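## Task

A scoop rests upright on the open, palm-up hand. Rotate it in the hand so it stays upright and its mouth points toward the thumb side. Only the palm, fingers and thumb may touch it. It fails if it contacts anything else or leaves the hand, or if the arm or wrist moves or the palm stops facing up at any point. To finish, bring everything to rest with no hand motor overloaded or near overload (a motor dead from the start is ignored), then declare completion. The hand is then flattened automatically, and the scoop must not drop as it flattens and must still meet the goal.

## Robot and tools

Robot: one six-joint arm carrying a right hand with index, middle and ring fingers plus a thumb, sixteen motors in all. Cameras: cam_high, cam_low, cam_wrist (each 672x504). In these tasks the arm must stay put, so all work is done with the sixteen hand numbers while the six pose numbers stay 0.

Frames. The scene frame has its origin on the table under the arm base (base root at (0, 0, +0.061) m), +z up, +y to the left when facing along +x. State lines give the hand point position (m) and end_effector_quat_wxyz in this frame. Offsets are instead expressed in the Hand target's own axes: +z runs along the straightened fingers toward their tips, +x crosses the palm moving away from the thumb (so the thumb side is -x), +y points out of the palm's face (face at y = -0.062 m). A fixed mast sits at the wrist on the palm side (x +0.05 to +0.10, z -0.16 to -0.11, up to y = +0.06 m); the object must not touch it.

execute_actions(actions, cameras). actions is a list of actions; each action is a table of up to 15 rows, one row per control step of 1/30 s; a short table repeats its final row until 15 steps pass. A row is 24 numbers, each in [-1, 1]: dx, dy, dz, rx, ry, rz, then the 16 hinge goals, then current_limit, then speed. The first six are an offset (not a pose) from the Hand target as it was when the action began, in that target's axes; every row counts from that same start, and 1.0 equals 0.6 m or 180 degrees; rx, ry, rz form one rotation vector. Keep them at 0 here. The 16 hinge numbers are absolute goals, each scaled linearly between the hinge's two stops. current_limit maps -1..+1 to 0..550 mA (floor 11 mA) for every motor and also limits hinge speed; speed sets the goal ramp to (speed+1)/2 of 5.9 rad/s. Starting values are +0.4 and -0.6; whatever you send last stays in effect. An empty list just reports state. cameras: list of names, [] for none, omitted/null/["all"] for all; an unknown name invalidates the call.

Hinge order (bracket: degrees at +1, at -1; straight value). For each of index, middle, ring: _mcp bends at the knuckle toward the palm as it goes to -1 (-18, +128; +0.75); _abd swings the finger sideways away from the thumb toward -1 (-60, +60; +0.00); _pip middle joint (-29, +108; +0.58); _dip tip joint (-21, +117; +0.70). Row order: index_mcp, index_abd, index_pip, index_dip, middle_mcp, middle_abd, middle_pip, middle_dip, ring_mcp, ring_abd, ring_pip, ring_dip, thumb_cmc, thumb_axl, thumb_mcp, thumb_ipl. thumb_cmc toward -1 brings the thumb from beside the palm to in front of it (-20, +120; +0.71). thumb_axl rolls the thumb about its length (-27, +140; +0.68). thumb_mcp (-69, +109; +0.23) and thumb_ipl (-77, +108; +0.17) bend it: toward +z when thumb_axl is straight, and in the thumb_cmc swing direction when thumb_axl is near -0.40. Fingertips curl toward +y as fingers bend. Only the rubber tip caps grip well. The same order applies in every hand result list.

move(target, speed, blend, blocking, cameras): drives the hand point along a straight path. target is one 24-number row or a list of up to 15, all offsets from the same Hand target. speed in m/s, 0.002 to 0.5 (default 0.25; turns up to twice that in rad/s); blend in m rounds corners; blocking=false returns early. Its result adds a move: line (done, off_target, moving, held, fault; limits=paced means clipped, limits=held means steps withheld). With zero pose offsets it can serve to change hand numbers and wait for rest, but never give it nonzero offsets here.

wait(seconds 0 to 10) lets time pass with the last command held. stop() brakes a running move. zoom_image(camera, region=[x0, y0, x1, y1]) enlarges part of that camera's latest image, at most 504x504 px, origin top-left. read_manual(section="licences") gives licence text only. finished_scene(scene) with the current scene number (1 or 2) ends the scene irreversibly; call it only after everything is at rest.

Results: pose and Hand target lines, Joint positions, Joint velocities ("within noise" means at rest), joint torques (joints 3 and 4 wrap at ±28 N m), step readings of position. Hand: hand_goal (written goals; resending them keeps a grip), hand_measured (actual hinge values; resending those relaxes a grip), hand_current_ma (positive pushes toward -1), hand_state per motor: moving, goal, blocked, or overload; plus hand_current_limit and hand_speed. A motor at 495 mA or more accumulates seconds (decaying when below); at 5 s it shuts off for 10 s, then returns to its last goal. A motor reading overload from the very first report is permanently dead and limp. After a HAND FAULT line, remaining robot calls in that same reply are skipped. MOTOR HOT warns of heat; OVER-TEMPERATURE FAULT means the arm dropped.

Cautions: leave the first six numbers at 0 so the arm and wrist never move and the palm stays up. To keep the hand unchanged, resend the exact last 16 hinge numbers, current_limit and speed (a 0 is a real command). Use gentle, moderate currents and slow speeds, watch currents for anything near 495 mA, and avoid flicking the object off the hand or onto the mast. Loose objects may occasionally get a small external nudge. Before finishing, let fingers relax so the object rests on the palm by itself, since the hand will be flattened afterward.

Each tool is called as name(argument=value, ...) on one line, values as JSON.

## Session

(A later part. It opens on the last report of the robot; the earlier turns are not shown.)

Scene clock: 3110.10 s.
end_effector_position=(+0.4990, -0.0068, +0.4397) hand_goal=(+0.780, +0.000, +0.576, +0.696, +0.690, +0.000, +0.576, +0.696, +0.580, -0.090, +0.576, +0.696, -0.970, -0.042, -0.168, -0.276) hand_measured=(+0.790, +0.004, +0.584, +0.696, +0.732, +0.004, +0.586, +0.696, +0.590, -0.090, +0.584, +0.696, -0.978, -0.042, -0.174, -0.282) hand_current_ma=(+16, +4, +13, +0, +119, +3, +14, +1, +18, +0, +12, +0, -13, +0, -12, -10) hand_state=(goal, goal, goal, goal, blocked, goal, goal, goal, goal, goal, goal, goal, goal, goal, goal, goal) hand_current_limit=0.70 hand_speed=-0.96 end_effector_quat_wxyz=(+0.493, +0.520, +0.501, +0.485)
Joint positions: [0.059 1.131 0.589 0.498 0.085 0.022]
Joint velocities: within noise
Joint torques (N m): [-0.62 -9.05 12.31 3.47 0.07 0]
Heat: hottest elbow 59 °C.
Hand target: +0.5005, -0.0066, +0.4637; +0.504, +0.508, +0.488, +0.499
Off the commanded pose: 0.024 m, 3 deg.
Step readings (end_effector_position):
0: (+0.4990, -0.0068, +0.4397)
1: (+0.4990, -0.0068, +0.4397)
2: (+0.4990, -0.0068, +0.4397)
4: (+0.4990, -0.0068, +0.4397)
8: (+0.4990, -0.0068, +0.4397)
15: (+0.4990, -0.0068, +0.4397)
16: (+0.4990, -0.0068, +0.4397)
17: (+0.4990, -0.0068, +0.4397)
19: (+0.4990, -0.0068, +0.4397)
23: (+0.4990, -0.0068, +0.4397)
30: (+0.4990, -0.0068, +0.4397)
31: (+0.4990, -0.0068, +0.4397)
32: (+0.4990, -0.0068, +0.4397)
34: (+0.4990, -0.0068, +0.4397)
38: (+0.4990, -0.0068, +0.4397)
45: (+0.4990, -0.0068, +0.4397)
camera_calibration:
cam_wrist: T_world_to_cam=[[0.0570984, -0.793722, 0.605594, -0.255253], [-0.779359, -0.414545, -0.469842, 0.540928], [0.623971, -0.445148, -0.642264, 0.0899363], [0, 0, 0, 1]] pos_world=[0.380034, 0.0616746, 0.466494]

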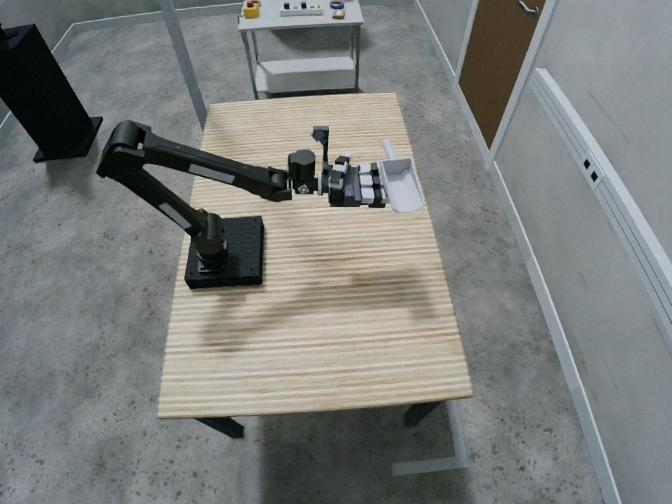

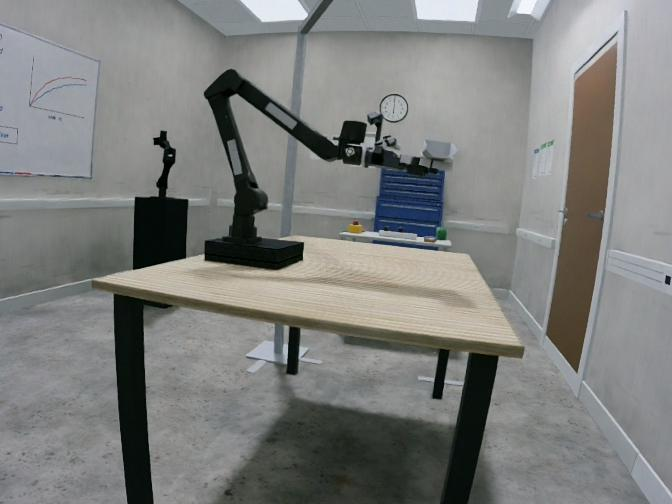

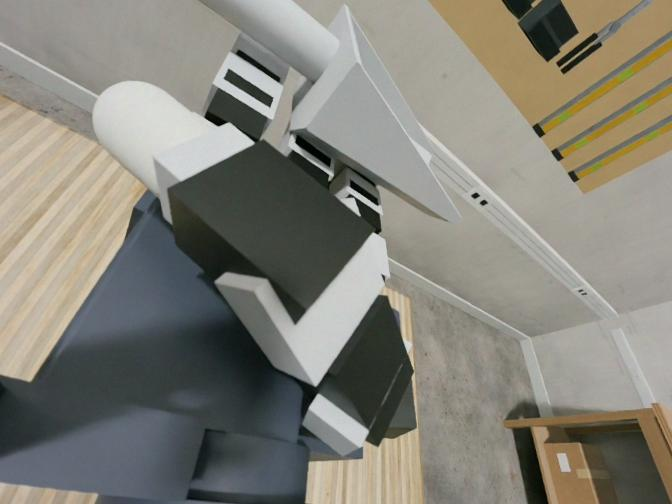

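execute_actions(actions=[[[0,0,0,0,0,0, 0.75,0.0,0.576,0.696, 0.69,0.0,0.576,0.696, 0.58,-0.09,0.576,0.696, -0.971,-0.042,-0.169,-0.276, 0.7,-0.96]],[[0,0,0,0,0,0, 0.72,0.0,0.576,0.696, 0.69,0.0,0.576,0.696, 0.58,-0.09,0.576,0.696, -0.971,-0.042,-0.169,-0.276, 0.7,-0.96]]], cameras=["cam_low","cam_wrist"])

zoom_image(camera="cam_low", region=[410, 130, 470, 190])

zoom_image(camera="cam_wrist", region=[180, 0, 480, 220])

Scene clock: 3153.93 s.
end_effector_position=(+0.4990, -0.0068, +0.4397) hand_goal=(+0.720, +0.000, +0.576, +0.696, +0.690, +0.000, +0.576, +0.696, +0.580, -0.090, +0.576, +0.696, -0.970, -0.042, -0.168, -0.276) hand_measured=(+0.746, +0.004, +0.584, +0.696, +0.732, +0.004, +0.586, +0.696, +0.590, -0.090, +0.584, +0.696, -0.978, -0.042, -0.174, -0.282) hand_current_ma=(+64, +4, +13, +0, +119, +3, +14, +1, +18, +0, +12, +0, -13, +0, -12, -10) hand_state=(blocked, goal, goal, goal, blocked, goal, goal, goal, goal, goal, goal, goal, goal, goal, goal, goal) hand_current_limit=0.70 hand_speed=-0.96 end_effector_quat_wxyz=(+0.493, +0.520, +0.501, +0.485)
Joint positions: [0.059 1.131 0.589 0.498 0.085 0.022]
Joint velocities: within noise
Joint torques (N m): [-0.67 -9.05 12.31 3.45 0.07 -0.01]
Heat: hottest elbow 59 °C.
Hand target: +0.5005, -0.0066, +0.4637; +0.504, +0.508, +0.488, +0.499
Off the commanded pose: 0.024 m, 3 deg.
Step readings (end_effector_position):
0: (+0.4990, -0.0068, +0.4397)
1: (+0.4990, -0.0068, +0.4397)
2: (+0.4990, -0.0068, +0.4397)
4: (+0.4990, -0.0068, +0.4397)
8: (+0.4990, -0.0068, +0.4397)
15: (+0.4990, -0.0068, +0.4397)
16: (+0.4990, -0.0068, +0.4397)
17: (+0.4990, -0.0068, +0.4397)
19: (+0.4990, -0.0068, +0.4397)
23: (+0.4990, -0.0068, +0.4397)
30: (+0.4990, -0.0068, +0.4397)
camera_calibration:
cam_wrist: T_world_to_cam=[[0.0570984, -0.793722, 0.605594, -0.255253], [-0.779359, -0.414545, -0.469842, 0.540928], [0.623971, -0.445148, -0.642264, 0.0899363], [0, 0, 0, 1]] pos_world=[0.380034, 0.0616746, 0.466494]
Images, in order (width x height): cam_low 672x504, cam_wrist 672x504.

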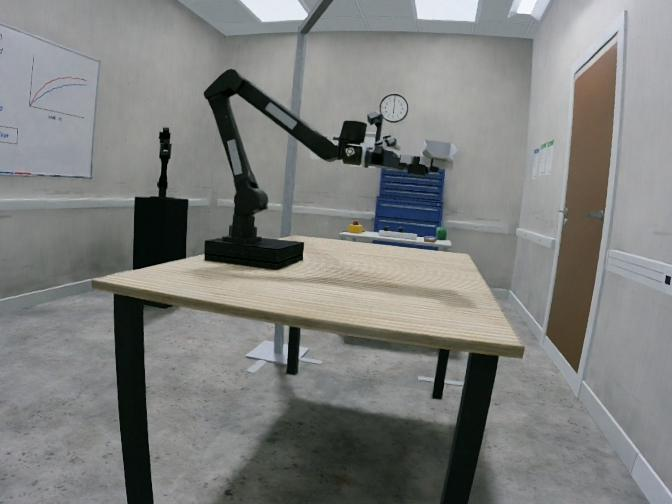

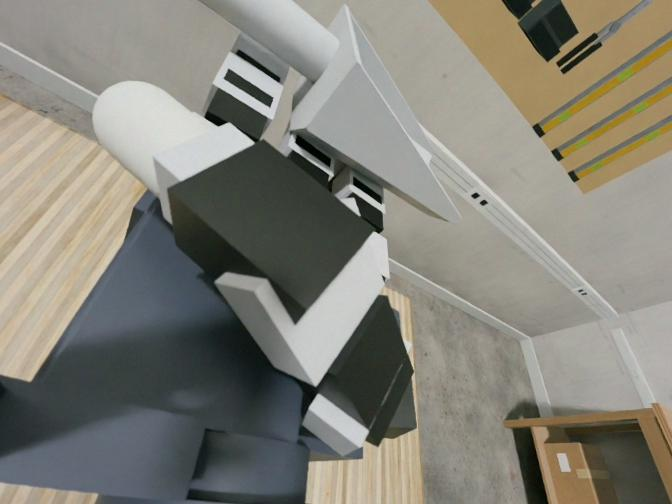

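Scaled by 8.400 from the camera's 672x504 image, which has a finer 960x720 frame.

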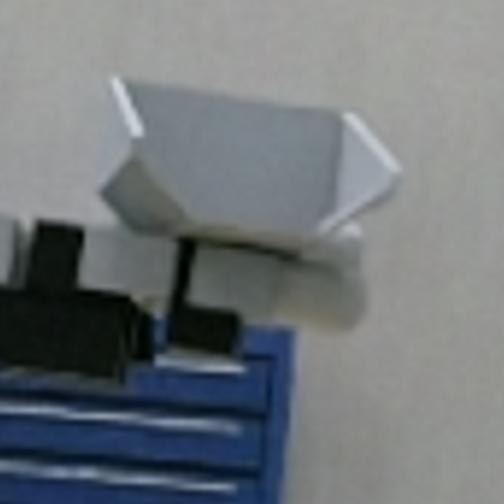

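Scaled by 1.680 from the camera's 672x504 image, which has a finer 960x720 frame.

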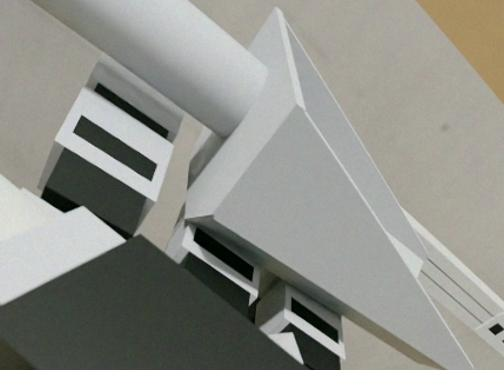

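execute_actions(actions=[[[0,0,0,0,0,0, 0.70,0.0,0.576,0.696, 0.69,0.0,0.576,0.696, 0.58,-0.09,0.576,0.696, -0.971,-0.042,-0.169,-0.276, 0.7,-0.96]]], cameras=["cam_low","cam_wrist"])

zoom_image(camera="cam_low", region=[410, 130, 470, 190])

zoom_image(camera="cam_wrist", region=[180, 0, 480, 220])

Scene clock: 3163.40 s.
end_effector_position=(+0.4990, -0.0068, +0.4397) hand_goal=(+0.700, +0.000, +0.576, +0.696, +0.690, +0.000, +0.576, +0.696, +0.580, -0.090, +0.576, +0.696, -0.970, -0.042, -0.168, -0.276) hand_measured=(+0.730, +0.004, +0.584, +0.696, +0.732, +0.004, +0.586, +0.696, +0.590, -0.090, +0.584, +0.696, -0.978, -0.042, -0.174, -0.282) hand_current_ma=(+73, +4, +13, +0, +119, +3, +14, +1, +18, +0, +12, +0, -13, +0, -12, -10) hand_state=(blocked, goal, goal, goal, blocked, goal, goal, goal, goal, goal, goal, goal, goal, goal, goal, goal) hand_current_limit=0.70 hand_speed=-0.96 end_effector_quat_wxyz=(+0.493, +0.520, +0.501, +0.485)
Joint positions: [0.059 1.131 0.589 0.498 0.085 0.022]
Joint velocities: within noise
Joint torques (N m): [-0.67 -9 12.25 3.52 0.08 0]
Heat: hottest elbow 59 °C.
Hand target: +0.5005, -0.0066, +0.4637; +0.504, +0.508, +0.488, +0.499
Off the commanded pose: 0.024 m, 3 deg.
Step readings (end_effector_position):
0: (+0.4990, -0.0068, +0.4397)
1: (+0.4990, -0.0068, +0.4397)
2: (+0.4990, -0.0068, +0.4397)
4: (+0.4990, -0.0068, +0.4397)
8: (+0.4990, -0.0068, +0.4397)
15: (+0.4990, -0.0068, +0.4397)
camera_calibration:
cam_wrist: T_world_to_cam=[[0.0570984, -0.793722, 0.605594, -0.255253], [-0.779359, -0.414545, -0.469842, 0.540928], [0.623971, -0.445148, -0.642264, 0.0899363], [0, 0, 0, 1]] pos_world=[0.380034, 0.0616746, 0.466494]
Images, in order (width x height): cam_low 672x504, cam_wrist 672x504.

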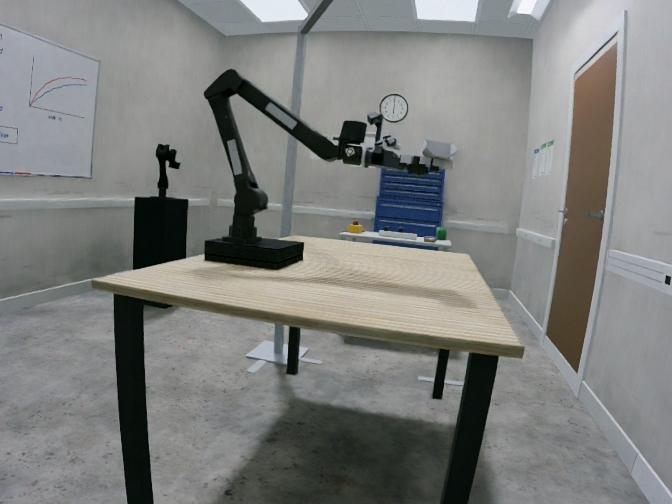

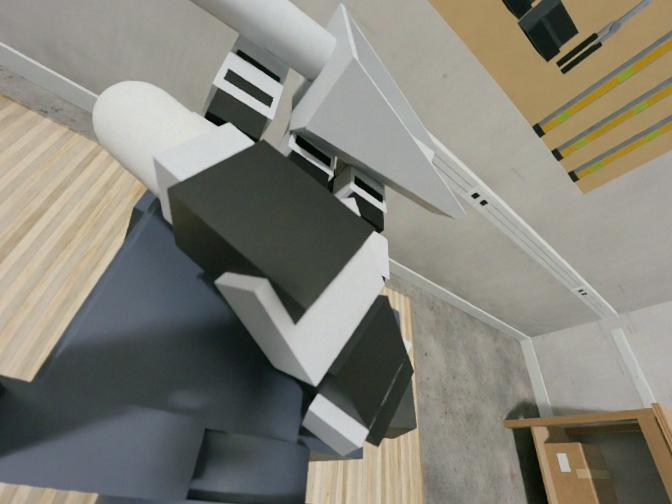

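Scaled by 8.400 from the camera's 672x504 image, which has a finer 960x720 frame.

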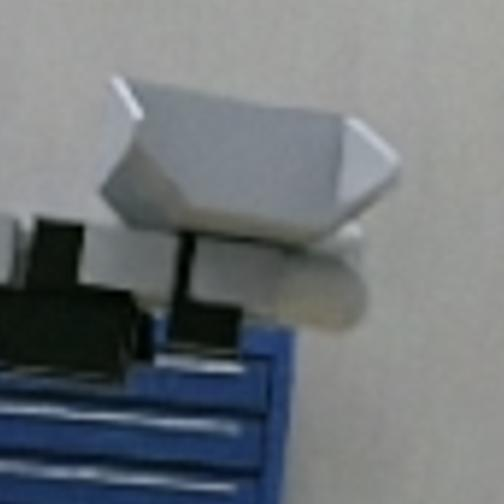

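Scaled by 1.680 from the camera's 672x504 image, which has a finer 960x720 frame.

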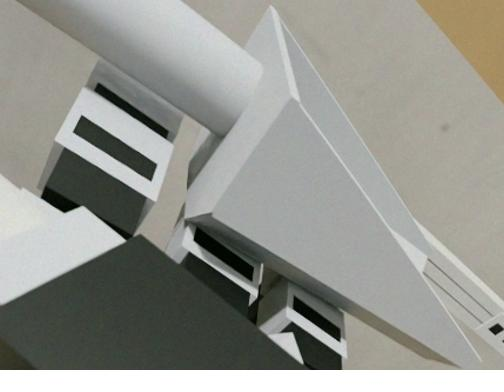

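execute_actions(actions=[[[0,0,0,0,0,0, 0.72,0.0,0.576,0.696, 0.71,0.0,0.576,0.696, 0.58,-0.09,0.576,0.696, -0.971,-0.042,-0.169,-0.276, 0.7,-0.96]],[[0,0,0,0,0,0, 0.73,0.0,0.576,0.696, 0.73,0.0,0.576,0.696, 0.58,-0.09,0.576,0.696, -0.971,-0.042,-0.169,-0.276, 0.7,-0.96]]], cameras=["cam_low","cam_wrist"])

zoom_image(camera="cam_low", region=[410, 130, 470, 190])

zoom_image(camera="cam_wrist", region=[180, 0, 480, 220])

Scene clock: 3189.60 s.
end_effector_position=(+0.4990, -0.0068, +0.4397) hand_goal=(+0.730, +0.000, +0.576, +0.696, +0.730, +0.000, +0.576, +0.696, +0.580, -0.090, +0.576, +0.696, -0.970, -0.042, -0.168, -0.276) hand_measured=(+0.744, +0.004, +0.584, +0.696, +0.760, +0.004, +0.586, +0.696, +0.590, -0.090, +0.584, +0.696, -0.978, -0.042, -0.174, -0.282) hand_current_ma=(+29, +4, +13, +0, +75, +3, +14, +1, +18, +0, +12, +0, -13, +0, -12, -10) hand_state=(goal, goal, goal, goal, blocked, goal, goal, goal, goal, goal, goal, goal, goal, goal, goal, goal) hand_current_limit=0.70 hand_speed=-0.96 end_effector_quat_wxyz=(+0.493, +0.520, +0.501, +0.485)
Joint positions: [0.059 1.131 0.589 0.498 0.085 0.022]
Joint velocities: within noise
Joint torques (N m): [-0.67 -9.05 12.29 3.49 0.08 0]
Heat: hottest elbow 59 °C.
Hand target: +0.5005, -0.0066, +0.4637; +0.504, +0.508, +0.488, +0.499
Off the commanded pose: 0.024 m, 3 deg.
Step readings (end_effector_position):
0: (+0.4990, -0.0068, +0.4397)
1: (+0.4990, -0.0068, +0.4397)
2: (+0.4990, -0.0068, +0.4397)
4: (+0.4990, -0.0068, +0.4397)
8: (+0.4990, -0.0068, +0.4397)
15: (+0.4990, -0.0068, +0.4397)
16: (+0.4990, -0.0068, +0.4397)
17: (+0.4990, -0.0068, +0.4397)
19: (+0.4990, -0.0068, +0.4397)
23: (+0.4990, -0.0068, +0.4397)
30: (+0.4990, -0.0068, +0.4397)
camera_calibration:
cam_wrist: T_world_to_cam=[[0.0570984, -0.793722, 0.605594, -0.255253], [-0.779359, -0.414545, -0.469842, 0.540928], [0.623971, -0.445148, -0.642264, 0.0899363], [0, 0, 0, 1]] pos_world=[0.380034, 0.0616746, 0.466494]
Images, in order (width x height): cam_low 672x504, cam_wrist 672x504.

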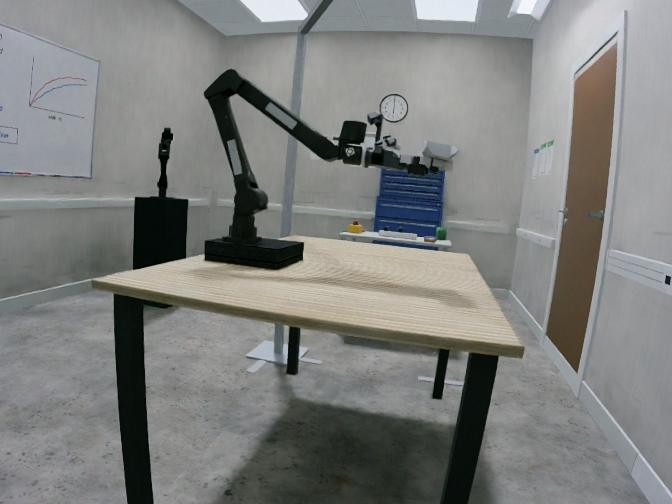

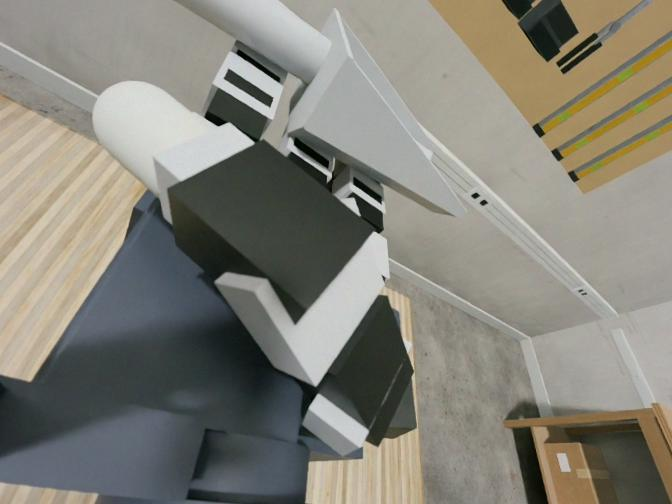

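Scaled by 8.400 from the camera's 672x504 image, which has a finer 960x720 frame.

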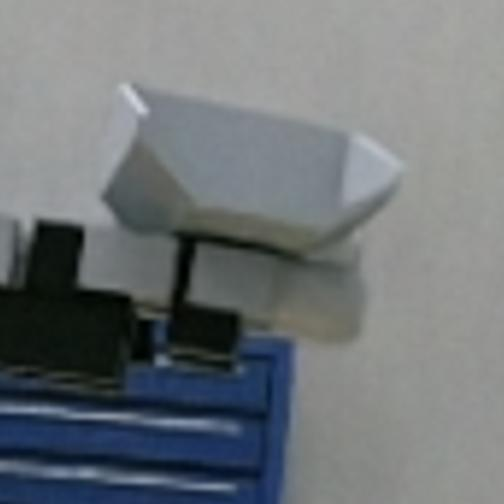

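Scaled by 1.680 from the camera's 672x504 image, which has a finer 960x720 frame.

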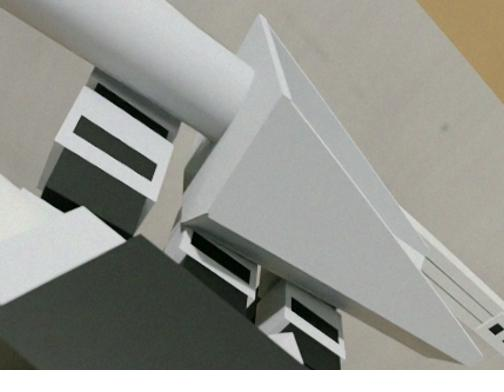

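execute_actions(actions=[[[0,0,0,0,0,0, 0.755,0.0,0.576,0.696, 0.74,0.0,0.576,0.696, 0.58,-0.09,0.576,0.696, -0.971,-0.042,-0.169,-0.276, 0.7,-0.96]],[[0,0,0,0,0,0, 0.775,0.0,0.576,0.696, 0.754,0.0,0.576,0.696, 0.58,-0.09,0.576,0.696, -0.971,-0.042,-0.169,-0.276, 0.7,-0.96]]], cameras=["cam_low","cam_wrist"])

zoom_image(camera="cam_low", region=[410, 130, 470, 190])

zoom_image(camera="cam_wrist", region=[180, 0, 480, 220])

Scene clock: 3207.30 s.
end_effector_position=(+0.4990, -0.0068, +0.4397) hand_goal=(+0.776, +0.000, +0.576, +0.696, +0.754, +0.000, +0.576, +0.696, +0.580, -0.090, +0.576, +0.696, -0.970, -0.042, -0.168, -0.276) hand_measured=(+0.786, +0.004, +0.584, +0.696, +0.788, +0.002, +0.586, +0.696, +0.590, -0.090, +0.584, +0.696, -0.978, -0.042, -0.174, -0.282) hand_current_ma=(+20, +3, +13, +0, +88, +3, +14, +1, +18, +0, +12, +0, -13, +0, -12, -10) hand_state=(goal, goal, goal, goal, blocked, goal, goal, goal, goal, goal, goal, goal, goal, goal, goal, goal) hand_current_limit=0.70 hand_speed=-0.96 end_effector_quat_wxyz=(+0.493, +0.520, +0.501, +0.485)
Joint positions: [0.059 1.131 0.589 0.498 0.085 0.022]
Joint velocities: within noise
Joint torques (N m): [-0.62 -9.23 12.3 3.48 0.07 0.01]
Heat: hottest elbow 59 °C.
Hand target: +0.5005, -0.0066, +0.4637; +0.504, +0.508, +0.488, +0.499
Off the commanded pose: 0.024 m, 3 deg.
Step readings (end_effector_position):
0: (+0.4990, -0.0068, +0.4397)
1: (+0.4990, -0.0068, +0.4397)
2: (+0.4990, -0.0068, +0.4397)
4: (+0.4990, -0.0068, +0.4397)
8: (+0.4990, -0.0068, +0.4397)
15: (+0.4990, -0.0068, +0.4397)
16: (+0.4990, -0.0068, +0.4397)
17: (+0.4990, -0.0068, +0.4397)
19: (+0.4990, -0.0068, +0.4397)
23: (+0.4990, -0.0068, +0.4397)
30: (+0.4990, -0.0068, +0.4397)
camera_calibration:
cam_wrist: T_world_to_cam=[[0.0570984, -0.793722, 0.605594, -0.255253], [-0.779359, -0.414545, -0.469842, 0.540928], [0.623971, -0.445148, -0.642264, 0.0899363], [0, 0, 0, 1]] pos_world=[0.380034, 0.0616746, 0.466494]
Images, in order (width x height): cam_low 672x504, cam_wrist 672x504.

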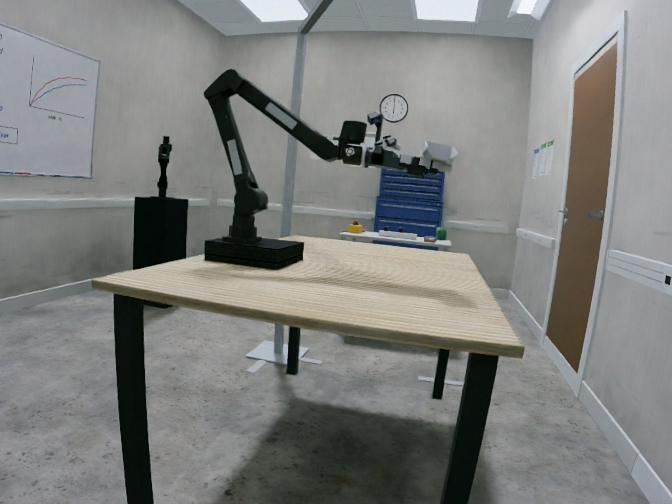

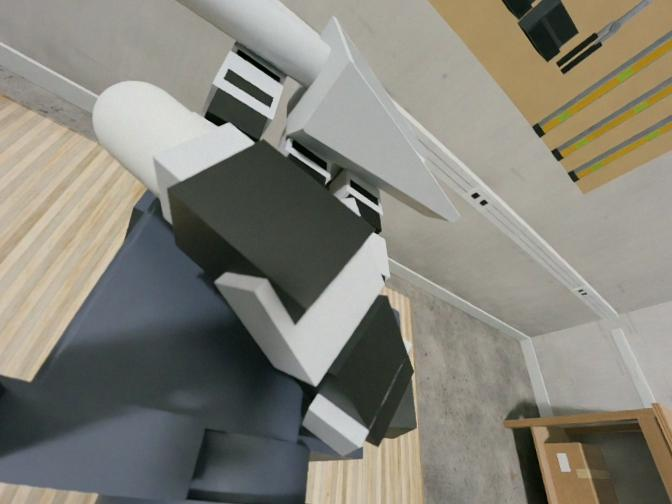

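Scaled by 8.400 from the camera's 672x504 image, which has a finer 960x720 frame.

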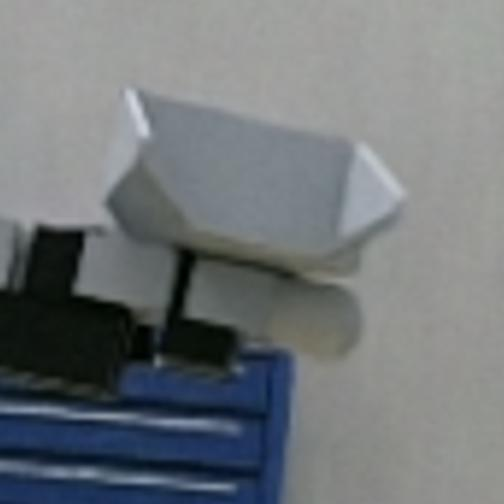

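Scaled by 1.680 from the camera's 672x504 image, which has a finer 960x720 frame.

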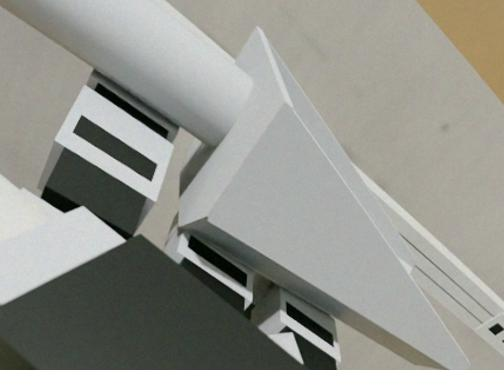

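execute_actions(actions=[[[0,0,0,0,0,0, 0.795,0.0,0.576,0.696, 0.754,0.0,0.576,0.696, 0.58,-0.09,0.576,0.696, -0.971,-0.042,-0.169,-0.276, 0.7,-0.96]]], cameras=["cam_low","cam_wrist","cam_high"])

zoom_image(camera="cam_low", region=[410, 130, 470, 190])

zoom_image(camera="cam_wrist", region=[180, 0, 480, 220])

zoom_image(camera="cam_high", region=[370, 140, 430, 210])

Scene clock: 3226.40 s.
end_effector_position=(+0.4990, -0.0068, +0.4397) hand_goal=(+0.796, +0.000, +0.576, +0.696, +0.754, +0.000, +0.576, +0.696, +0.580, -0.090, +0.576, +0.696, -0.970, -0.042, -0.168, -0.276) hand_measured=(+0.806, +0.004, +0.584, +0.696, +0.788, +0.002, +0.586, +0.698, +0.590, -0.090, +0.584, +0.696, -0.978, -0.042, -0.174, -0.282) hand_current_ma=(+16, +3, +13, +0, +93, +3, +16, +1, +18, +0, +12, +0, -13, +0, -12, -10) hand_state=(goal, goal, goal, goal, blocked, goal, goal, goal, goal, goal, goal, goal, goal, goal, goal, goal) hand_current_limit=0.70 hand_speed=-0.96 end_effector_quat_wxyz=(+0.493, +0.520, +0.501, +0.485)
Joint positions: [0.059 1.131 0.589 0.498 0.085 0.022]
Joint velocities: within noise
Joint torques (N m): [-0.62 -9.17 12.31 3.47 0.08 0]
Heat: hottest elbow 59 °C.
Hand target: +0.5005, -0.0066, +0.4637; +0.504, +0.508, +0.488, +0.499
Off the commanded pose: 0.024 m, 3 deg.
Step readings (end_effector_position):
0: (+0.4990, -0.0068, +0.4397)
1: (+0.4990, -0.0068, +0.4397)
2: (+0.4990, -0.0068, +0.4397)
4: (+0.4990, -0.0068, +0.4397)
8: (+0.4990, -0.0068, +0.4397)
15: (+0.4990, -0.0068, +0.4397)
camera_calibration:
cam_wrist: T_world_to_cam=[[0.0570984, -0.793722, 0.605594, -0.255253], [-0.779359, -0.414545, -0.469842, 0.540928], [0.623971, -0.445148, -0.642264, 0.0899363], [0, 0, 0, 1]] pos_world=[0.380034, 0.0616746, 0.466494]

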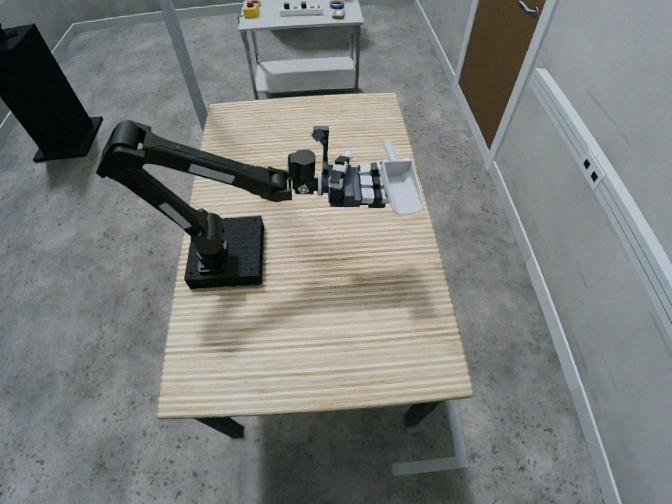

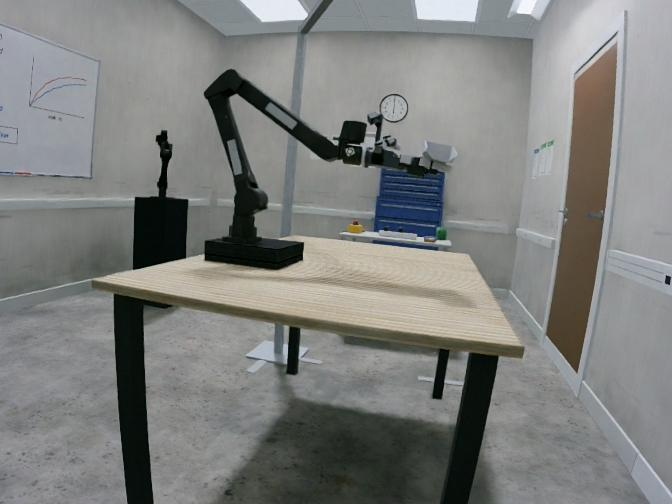

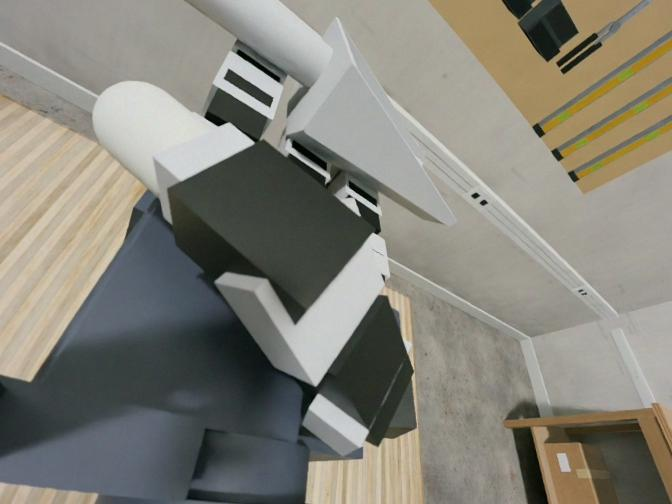

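Scaled by 8.400 from the camera's 672x504 image, which has a finer 960x720 frame.

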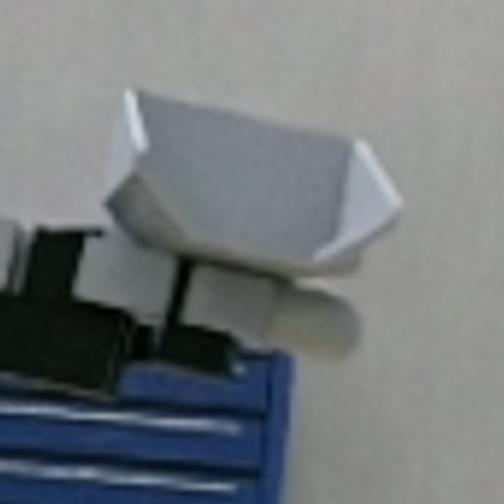

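Scaled by 1.680 from the camera's 672x504 image, which has a finer 960x720 frame.

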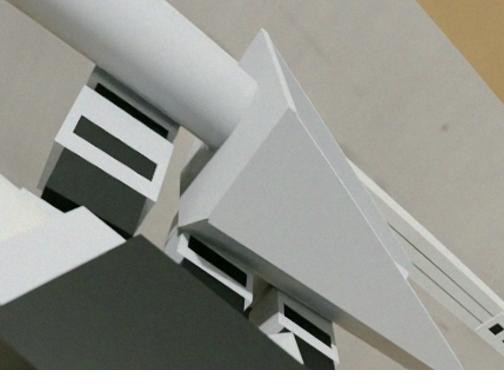

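Scaled by 7.200 from the camera's 672x504 image, which has a finer 960x720 frame.

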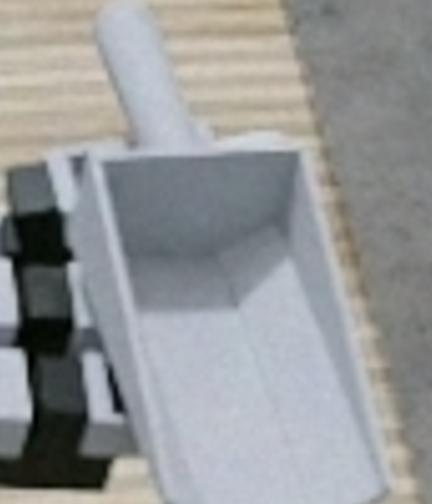

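execute_actions(actions=[[[0,0,0,0,0,0, 0.775,0.0,0.576,0.696, 0.754,0.0,0.576,0.696, 0.58,-0.09,0.576,0.696, -0.971,-0.042,-0.169,-0.276, 0.7,-0.96]],[[0,0,0,0,0,0, 0.754,0.0,0.576,0.696, 0.754,0.0,0.576,0.696, 0.58,-0.09,0.576,0.696, -0.971,-0.042,-0.169,-0.276, 0.7,-0.96]]], cameras=["cam_low","cam_wrist","cam_high"])

zoom_image(camera="cam_low", region=[410, 130, 470, 190])

zoom_image(camera="cam_wrist", region=[180, 0, 480, 220])

zoom_image(camera="cam_high", region=[370, 140, 430, 210])

Scene clock: 3244.03 s.
end_effector_position=(+0.4990, -0.0068, +0.4397) hand_goal=(+0.754, +0.000, +0.576, +0.696, +0.754, +0.000, +0.576, +0.696, +0.580, -0.090, +0.576, +0.696, -0.970, -0.042, -0.168, -0.276) hand_measured=(+0.784, +0.004, +0.584, +0.696, +0.788, +0.002, +0.586, +0.698, +0.590, -0.090, +0.584, +0.696, -0.978, -0.042, -0.174, -0.282) hand_current_ma=(+78, +3, +13, +0, +93, +3, +16, +1, +18, +0, +12, +0, -13, +0, -12, -10) hand_state=(blocked, goal, goal, goal, blocked, goal, goal, goal, goal, goal, goal, goal, goal, goal, goal, goal) hand_current_limit=0.70 hand_speed=-0.96 end_effector_quat_wxyz=(+0.493, +0.520, +0.501, +0.485)
Joint positions: [0.059 1.131 0.589 0.498 0.085 0.022]
Joint velocities: within noise
Joint torques (N m): [-0.56 -9 12.3 3.41 0.07 0.01]
Heat: hottest elbow 59 °C.
Hand target: +0.5005, -0.0066, +0.4637; +0.504, +0.508, +0.488, +0.499
Off the commanded pose: 0.024 m, 3 deg.
Step readings (end_effector_position):
0: (+0.4990, -0.0068, +0.4397)
1: (+0.4990, -0.0068, +0.4397)
2: (+0.4990, -0.0068, +0.4397)
4: (+0.4990, -0.0068, +0.4397)
8: (+0.4990, -0.0068, +0.4397)
15: (+0.4990, -0.0068, +0.4397)
16: (+0.4990, -0.0068, +0.4397)
17: (+0.4990, -0.0068, +0.4397)
19: (+0.4990, -0.0068, +0.4397)
23: (+0.4990, -0.0068, +0.4397)
30: (+0.4990, -0.0068, +0.4397)
camera_calibration:
cam_wrist: T_world_to_cam=[[0.0570984, -0.793722, 0.605594, -0.255253], [-0.779359, -0.414545, -0.469842, 0.540928], [0.623971, -0.445148, -0.642264, 0.0899363], [0, 0, 0, 1]] pos_world=[0.380034, 0.0616746, 0.466494]

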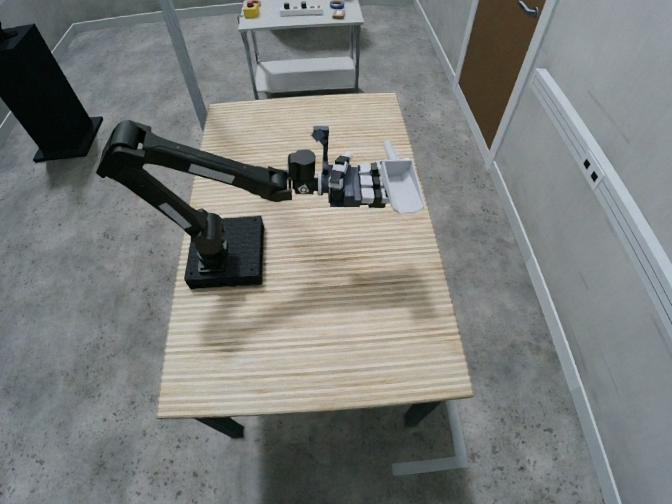

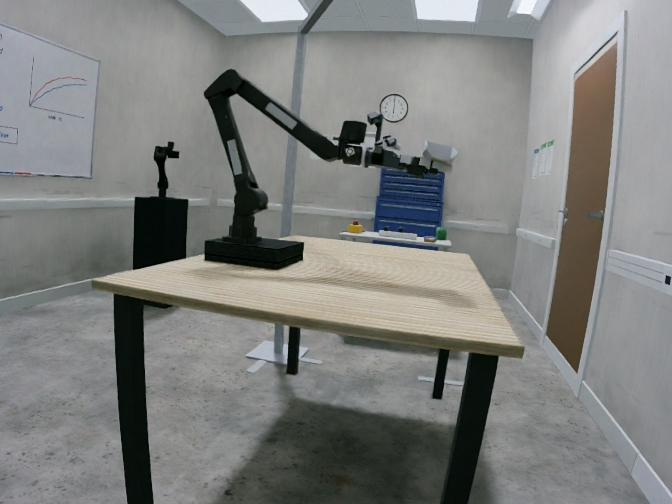

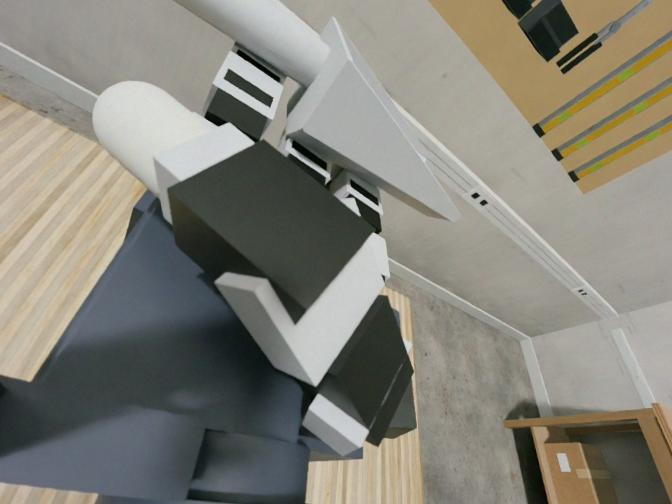

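Scaled by 8.400 from the camera's 672x504 image, which has a finer 960x720 frame.

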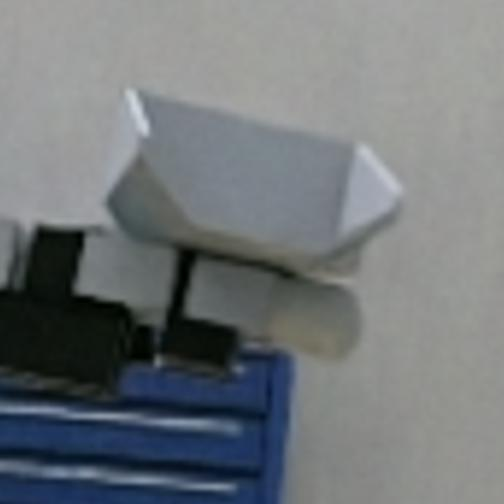

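Scaled by 1.680 from the camera's 672x504 image, which has a finer 960x720 frame.

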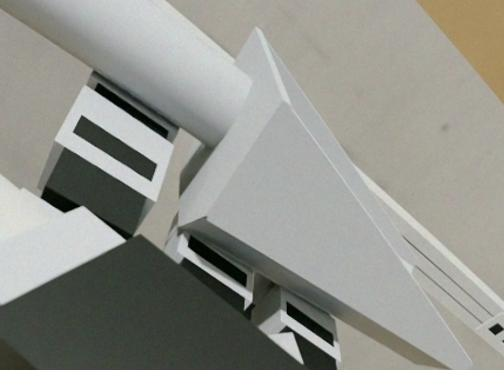

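Scaled by 7.200 from the camera's 672x504 image, which has a finer 960x720 frame.

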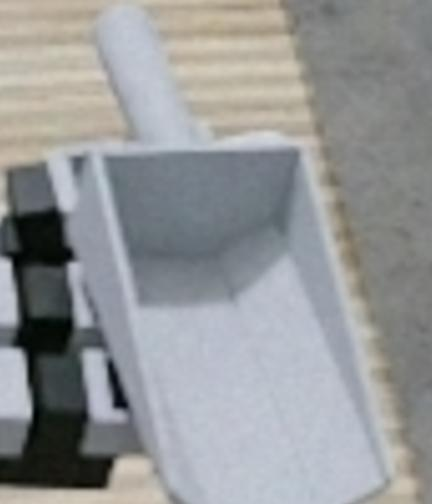

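execute_actions(actions=[[[0,0,0,0,0,0, 0.754,0.0,0.576,0.696, 0.754,0.0,0.576,0.696, 0.61,-0.09,0.576,0.696, -0.971,-0.042,-0.169,-0.276, 0.7,-0.96]],[[0,0,0,0,0,0, 0.754,0.0,0.576,0.696, 0.754,0.0,0.576,0.696, 0.64,-0.09,0.576,0.696, -0.971,-0.042,-0.169,-0.276, 0.7,-0.96]]], cameras=["cam_low","cam_wrist"])

zoom_image(camera="cam_low", region=[410, 130, 470, 190])

zoom_image(camera="cam_wrist", region=[180, 0, 480, 220])

Scene clock: 3276.63 s.
end_effector_position=(+0.4990, -0.0068, +0.4397) hand_goal=(+0.754, +0.000, +0.576, +0.696, +0.754, +0.000, +0.576, +0.696, +0.640, -0.090, +0.576, +0.696, -0.970, -0.042, -0.168, -0.276) hand_measured=(+0.784, +0.004, +0.584, +0.696, +0.788, +0.002, +0.586, +0.698, +0.650, -0.090, +0.584, +0.696, -0.978, -0.042, -0.174, -0.282) hand_current_ma=(+78, +3, +13, +0, +93, +3, +16, +1, +18, +0, +12, +0, -13, +0, -12, -10) hand_state=(blocked, goal, goal, goal, blocked, goal, goal, goal, goal, goal, goal, goal, goal, goal, goal, goal) hand_current_limit=0.70 hand_speed=-0.96 end_effector_quat_wxyz=(+0.493, +0.520, +0.501, +0.485)
Joint positions: [0.059 1.131 0.589 0.498 0.085 0.022]
Joint velocities: within noise
Joint torques (N m): [-0.56 -9.05 12.31 3.44 0.08 0]
Heat: hottest elbow 59 °C.
Hand target: +0.5005, -0.0066, +0.4637; +0.504, +0.508, +0.488, +0.499
Off the commanded pose: 0.024 m, 3 deg.
Step readings (end_effector_position):
0: (+0.4990, -0.0068, +0.4397)
1: (+0.4990, -0.0068, +0.4397)
2: (+0.4990, -0.0068, +0.4397)
4: (+0.4990, -0.0068, +0.4397)
8: (+0.4990, -0.0068, +0.4397)
15: (+0.4990, -0.0068, +0.4397)
16: (+0.4990, -0.0068, +0.4397)
17: (+0.4990, -0.0068, +0.4397)
19: (+0.4990, -0.0068, +0.4397)
23: (+0.4990, -0.0068, +0.4397)
30: (+0.4990, -0.0068, +0.4397)
camera_calibration:
cam_wrist: T_world_to_cam=[[0.0570984, -0.793722, 0.605594, -0.255253], [-0.779359, -0.414545, -0.469842, 0.540928], [0.623971, -0.445148, -0.642264, 0.0899363], [0, 0, 0, 1]] pos_world=[0.380034, 0.0616746, 0.466494]
Images, in order (width x height): cam_low 672x504, cam_wrist 672x504.

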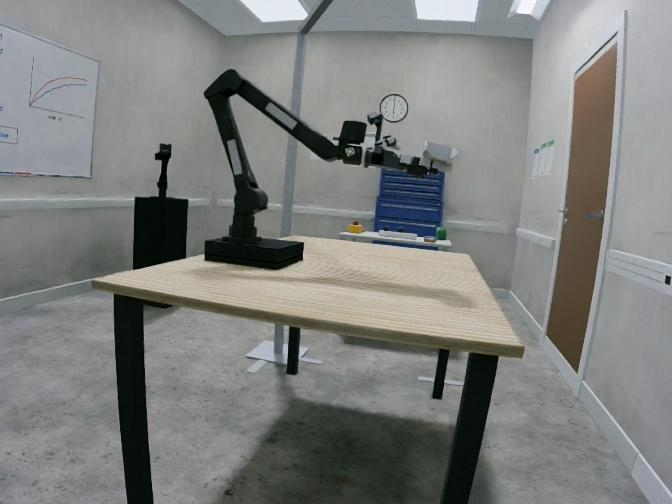

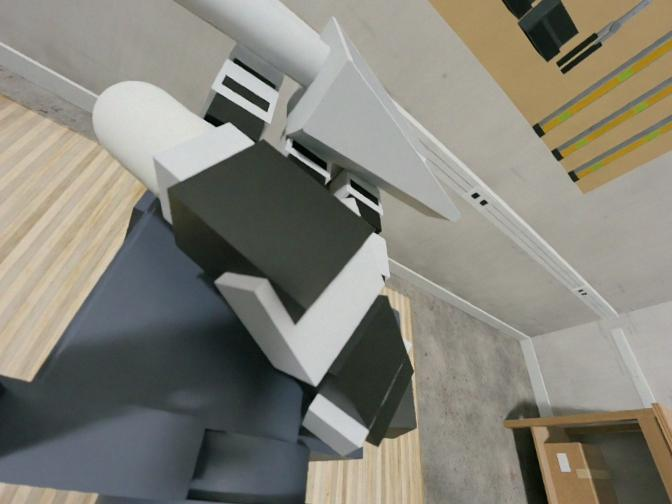

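Scaled by 8.400 from the camera's 672x504 image, which has a finer 960x720 frame.

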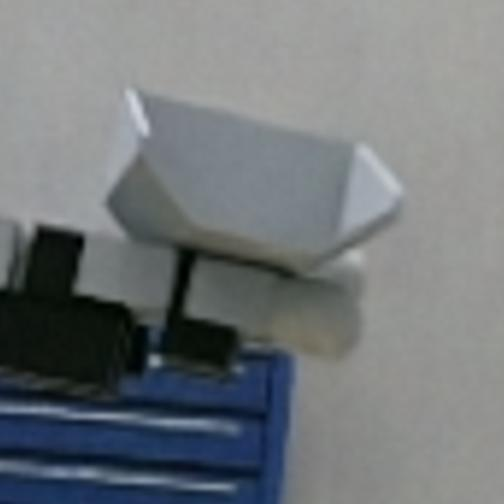

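Scaled by 1.680 from the camera's 672x504 image, which has a finer 960x720 frame.

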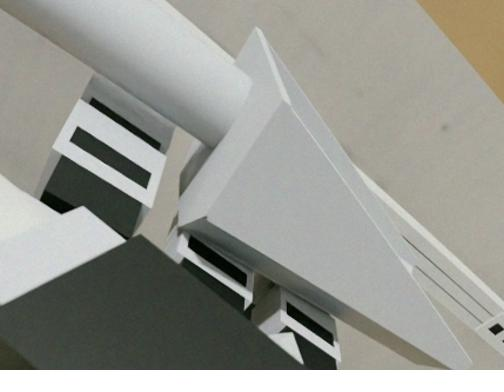

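execute_actions(actions=[[[0,0,0,0,0,0, 0.754,0.0,0.576,0.696, 0.754,0.0,0.576,0.696, 0.67,-0.09,0.576,0.696, -0.971,-0.042,-0.169,-0.276, 0.7,-0.96]],[[0,0,0,0,0,0, 0.754,0.0,0.576,0.696, 0.754,0.0,0.576,0.696, 0.70,-0.09,0.576,0.696, -0.971,-0.042,-0.169,-0.276, 0.7,-0.96]],[[0,0,0,0,0,0, 0.754,0.0,0.576,0.696, 0.754,0.0,0.576,0.696, 0.73,-0.09,0.576,0.696, -0.971,-0.042,-0.169,-0.276, 0.7,-0.96]],[[0,0,0,0,0,0, 0.754,0.0,0.576,0.696, 0.754,0.0,0.576,0.696, 0.77,-0.09,0.576,0.696, -0.971,-0.042,-0.169,-0.276, 0.7,-0.96]],[[0,0,0,0,0,0, 0.754,0.0,0.576,0.696, 0.754,0.0,0.576,0.696, 0.80,-0.09,0.576,0.696, -0.971,-0.042,-0.169,-0.276, 0.7,-0.96]]], cameras=["cam_low","cam_wrist"])

zoom_image(camera="cam_low", region=[410, 130, 470, 190])

zoom_image(camera="cam_wrist", region=[180, 0, 480, 220])

Scene clock: 3293.67 s.
end_effector_position=(+0.4990, -0.0068, +0.4397) hand_goal=(+0.754, +0.000, +0.576, +0.696, +0.754, +0.000, +0.576, +0.696, +0.800, -0.090, +0.576, +0.696, -0.970, -0.042, -0.168, -0.276) hand_measured=(+0.784, +0.004, +0.584, +0.696, +0.788, +0.002, +0.586, +0.698, +0.810, -0.090, +0.584, +0.696, -0.978, -0.042, -0.174, -0.282) hand_current_ma=(+78, +3, +13, +0, +93, +3, +16, +1, +17, +0, +12, +0, -13, +0, -12, -10) hand_state=(blocked, goal, goal, goal, blocked, goal, goal, goal, goal, goal, goal, goal, goal, goal, goal, goal) hand_current_limit=0.70 hand_speed=-0.96 end_effector_quat_wxyz=(+0.493, +0.520, +0.501, +0.485)
Joint positions: [0.059 1.131 0.589 0.498 0.085 0.022]
Joint velocities: within noise
Joint torques (N m): [-0.62 -9.17 12.26 3.49 0.1 0.01]
Heat: hottest elbow 59 °C.
Hand target: +0.5005, -0.0066, +0.4637; +0.504, +0.508, +0.488, +0.499
Off the commanded pose: 0.024 m, 3 deg.
Step readings (end_effector_position):
0: (+0.4990, -0.0068, +0.4397)
1: (+0.4990, -0.0068, +0.4397)
2: (+0.4990, -0.0068, +0.4397)
4: (+0.4990, -0.0068, +0.4397)
8: (+0.4990, -0.0068, +0.4397)
15: (+0.4990, -0.0068, +0.4397)
16: (+0.4990, -0.0068, +0.4397)
17: (+0.4990, -0.0068, +0.4397)
19: (+0.4990, -0.0068, +0.4397)
23: (+0.4990, -0.0068, +0.4397)
30: (+0.4990, -0.0068, +0.4397)
31: (+0.4990, -0.0068, +0.4397)
32: (+0.4990, -0.0068, +0.4397)
34: (+0.4990, -0.0068, +0.4397)
38: (+0.4990, -0.0068, +0.4397)
45: (+0.4990, -0.0068, +0.4397)
46: (+0.4990, -0.0068, +0.4397)
47: (+0.4990, -0.0068, +0.4397)
49: (+0.4990, -0.0068, +0.4397)
53: (+0.4990, -0.0068, +0.4397)
60: (+0.4990, -0.0068, +0.4397)
61: (+0.4990, -0.0068, +0.4397)
62: (+0.4990, -0.0068, +0.4397)
64: (+0.4990, -0.0068, +0.4397)
68: (+0.4990, -0.0068, +0.4397)
75: (+0.4990, -0.0068, +0.4397)
camera_calibration:
cam_wrist: T_world_to_cam=[[0.0570984, -0.793722, 0.605594, -0.255253], [-0.779359, -0.414545, -0.469842, 0.540928], [0.623971, -0.445148, -0.642264, 0.0899363], [0, 0, 0, 1]] pos_world=[0.380034, 0.0616746, 0.466494]
Images, in order (width x height): cam_low 672x504, cam_wrist 672x504.

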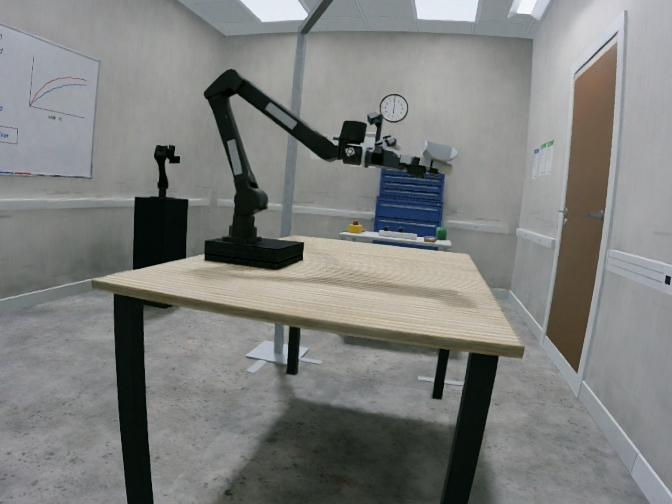

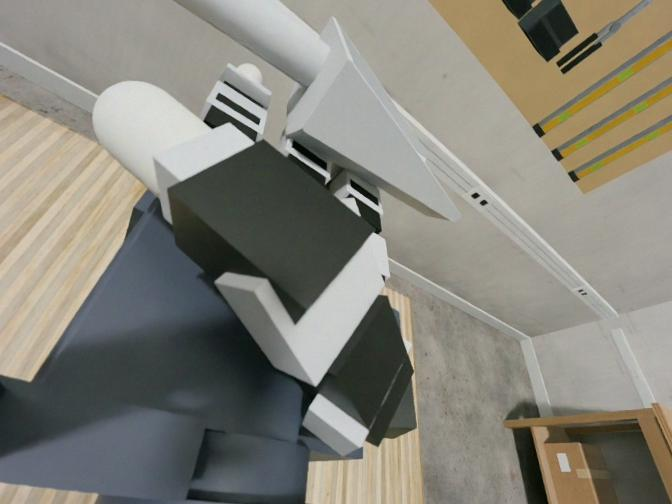

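Scaled by 8.400 from the camera's 672x504 image, which has a finer 960x720 frame.

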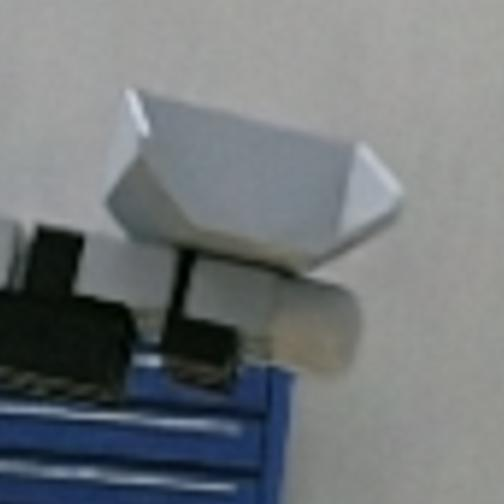

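Scaled by 1.680 from the camera's 672x504 image, which has a finer 960x720 frame.

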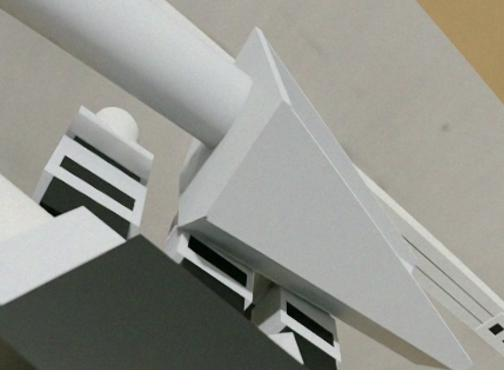

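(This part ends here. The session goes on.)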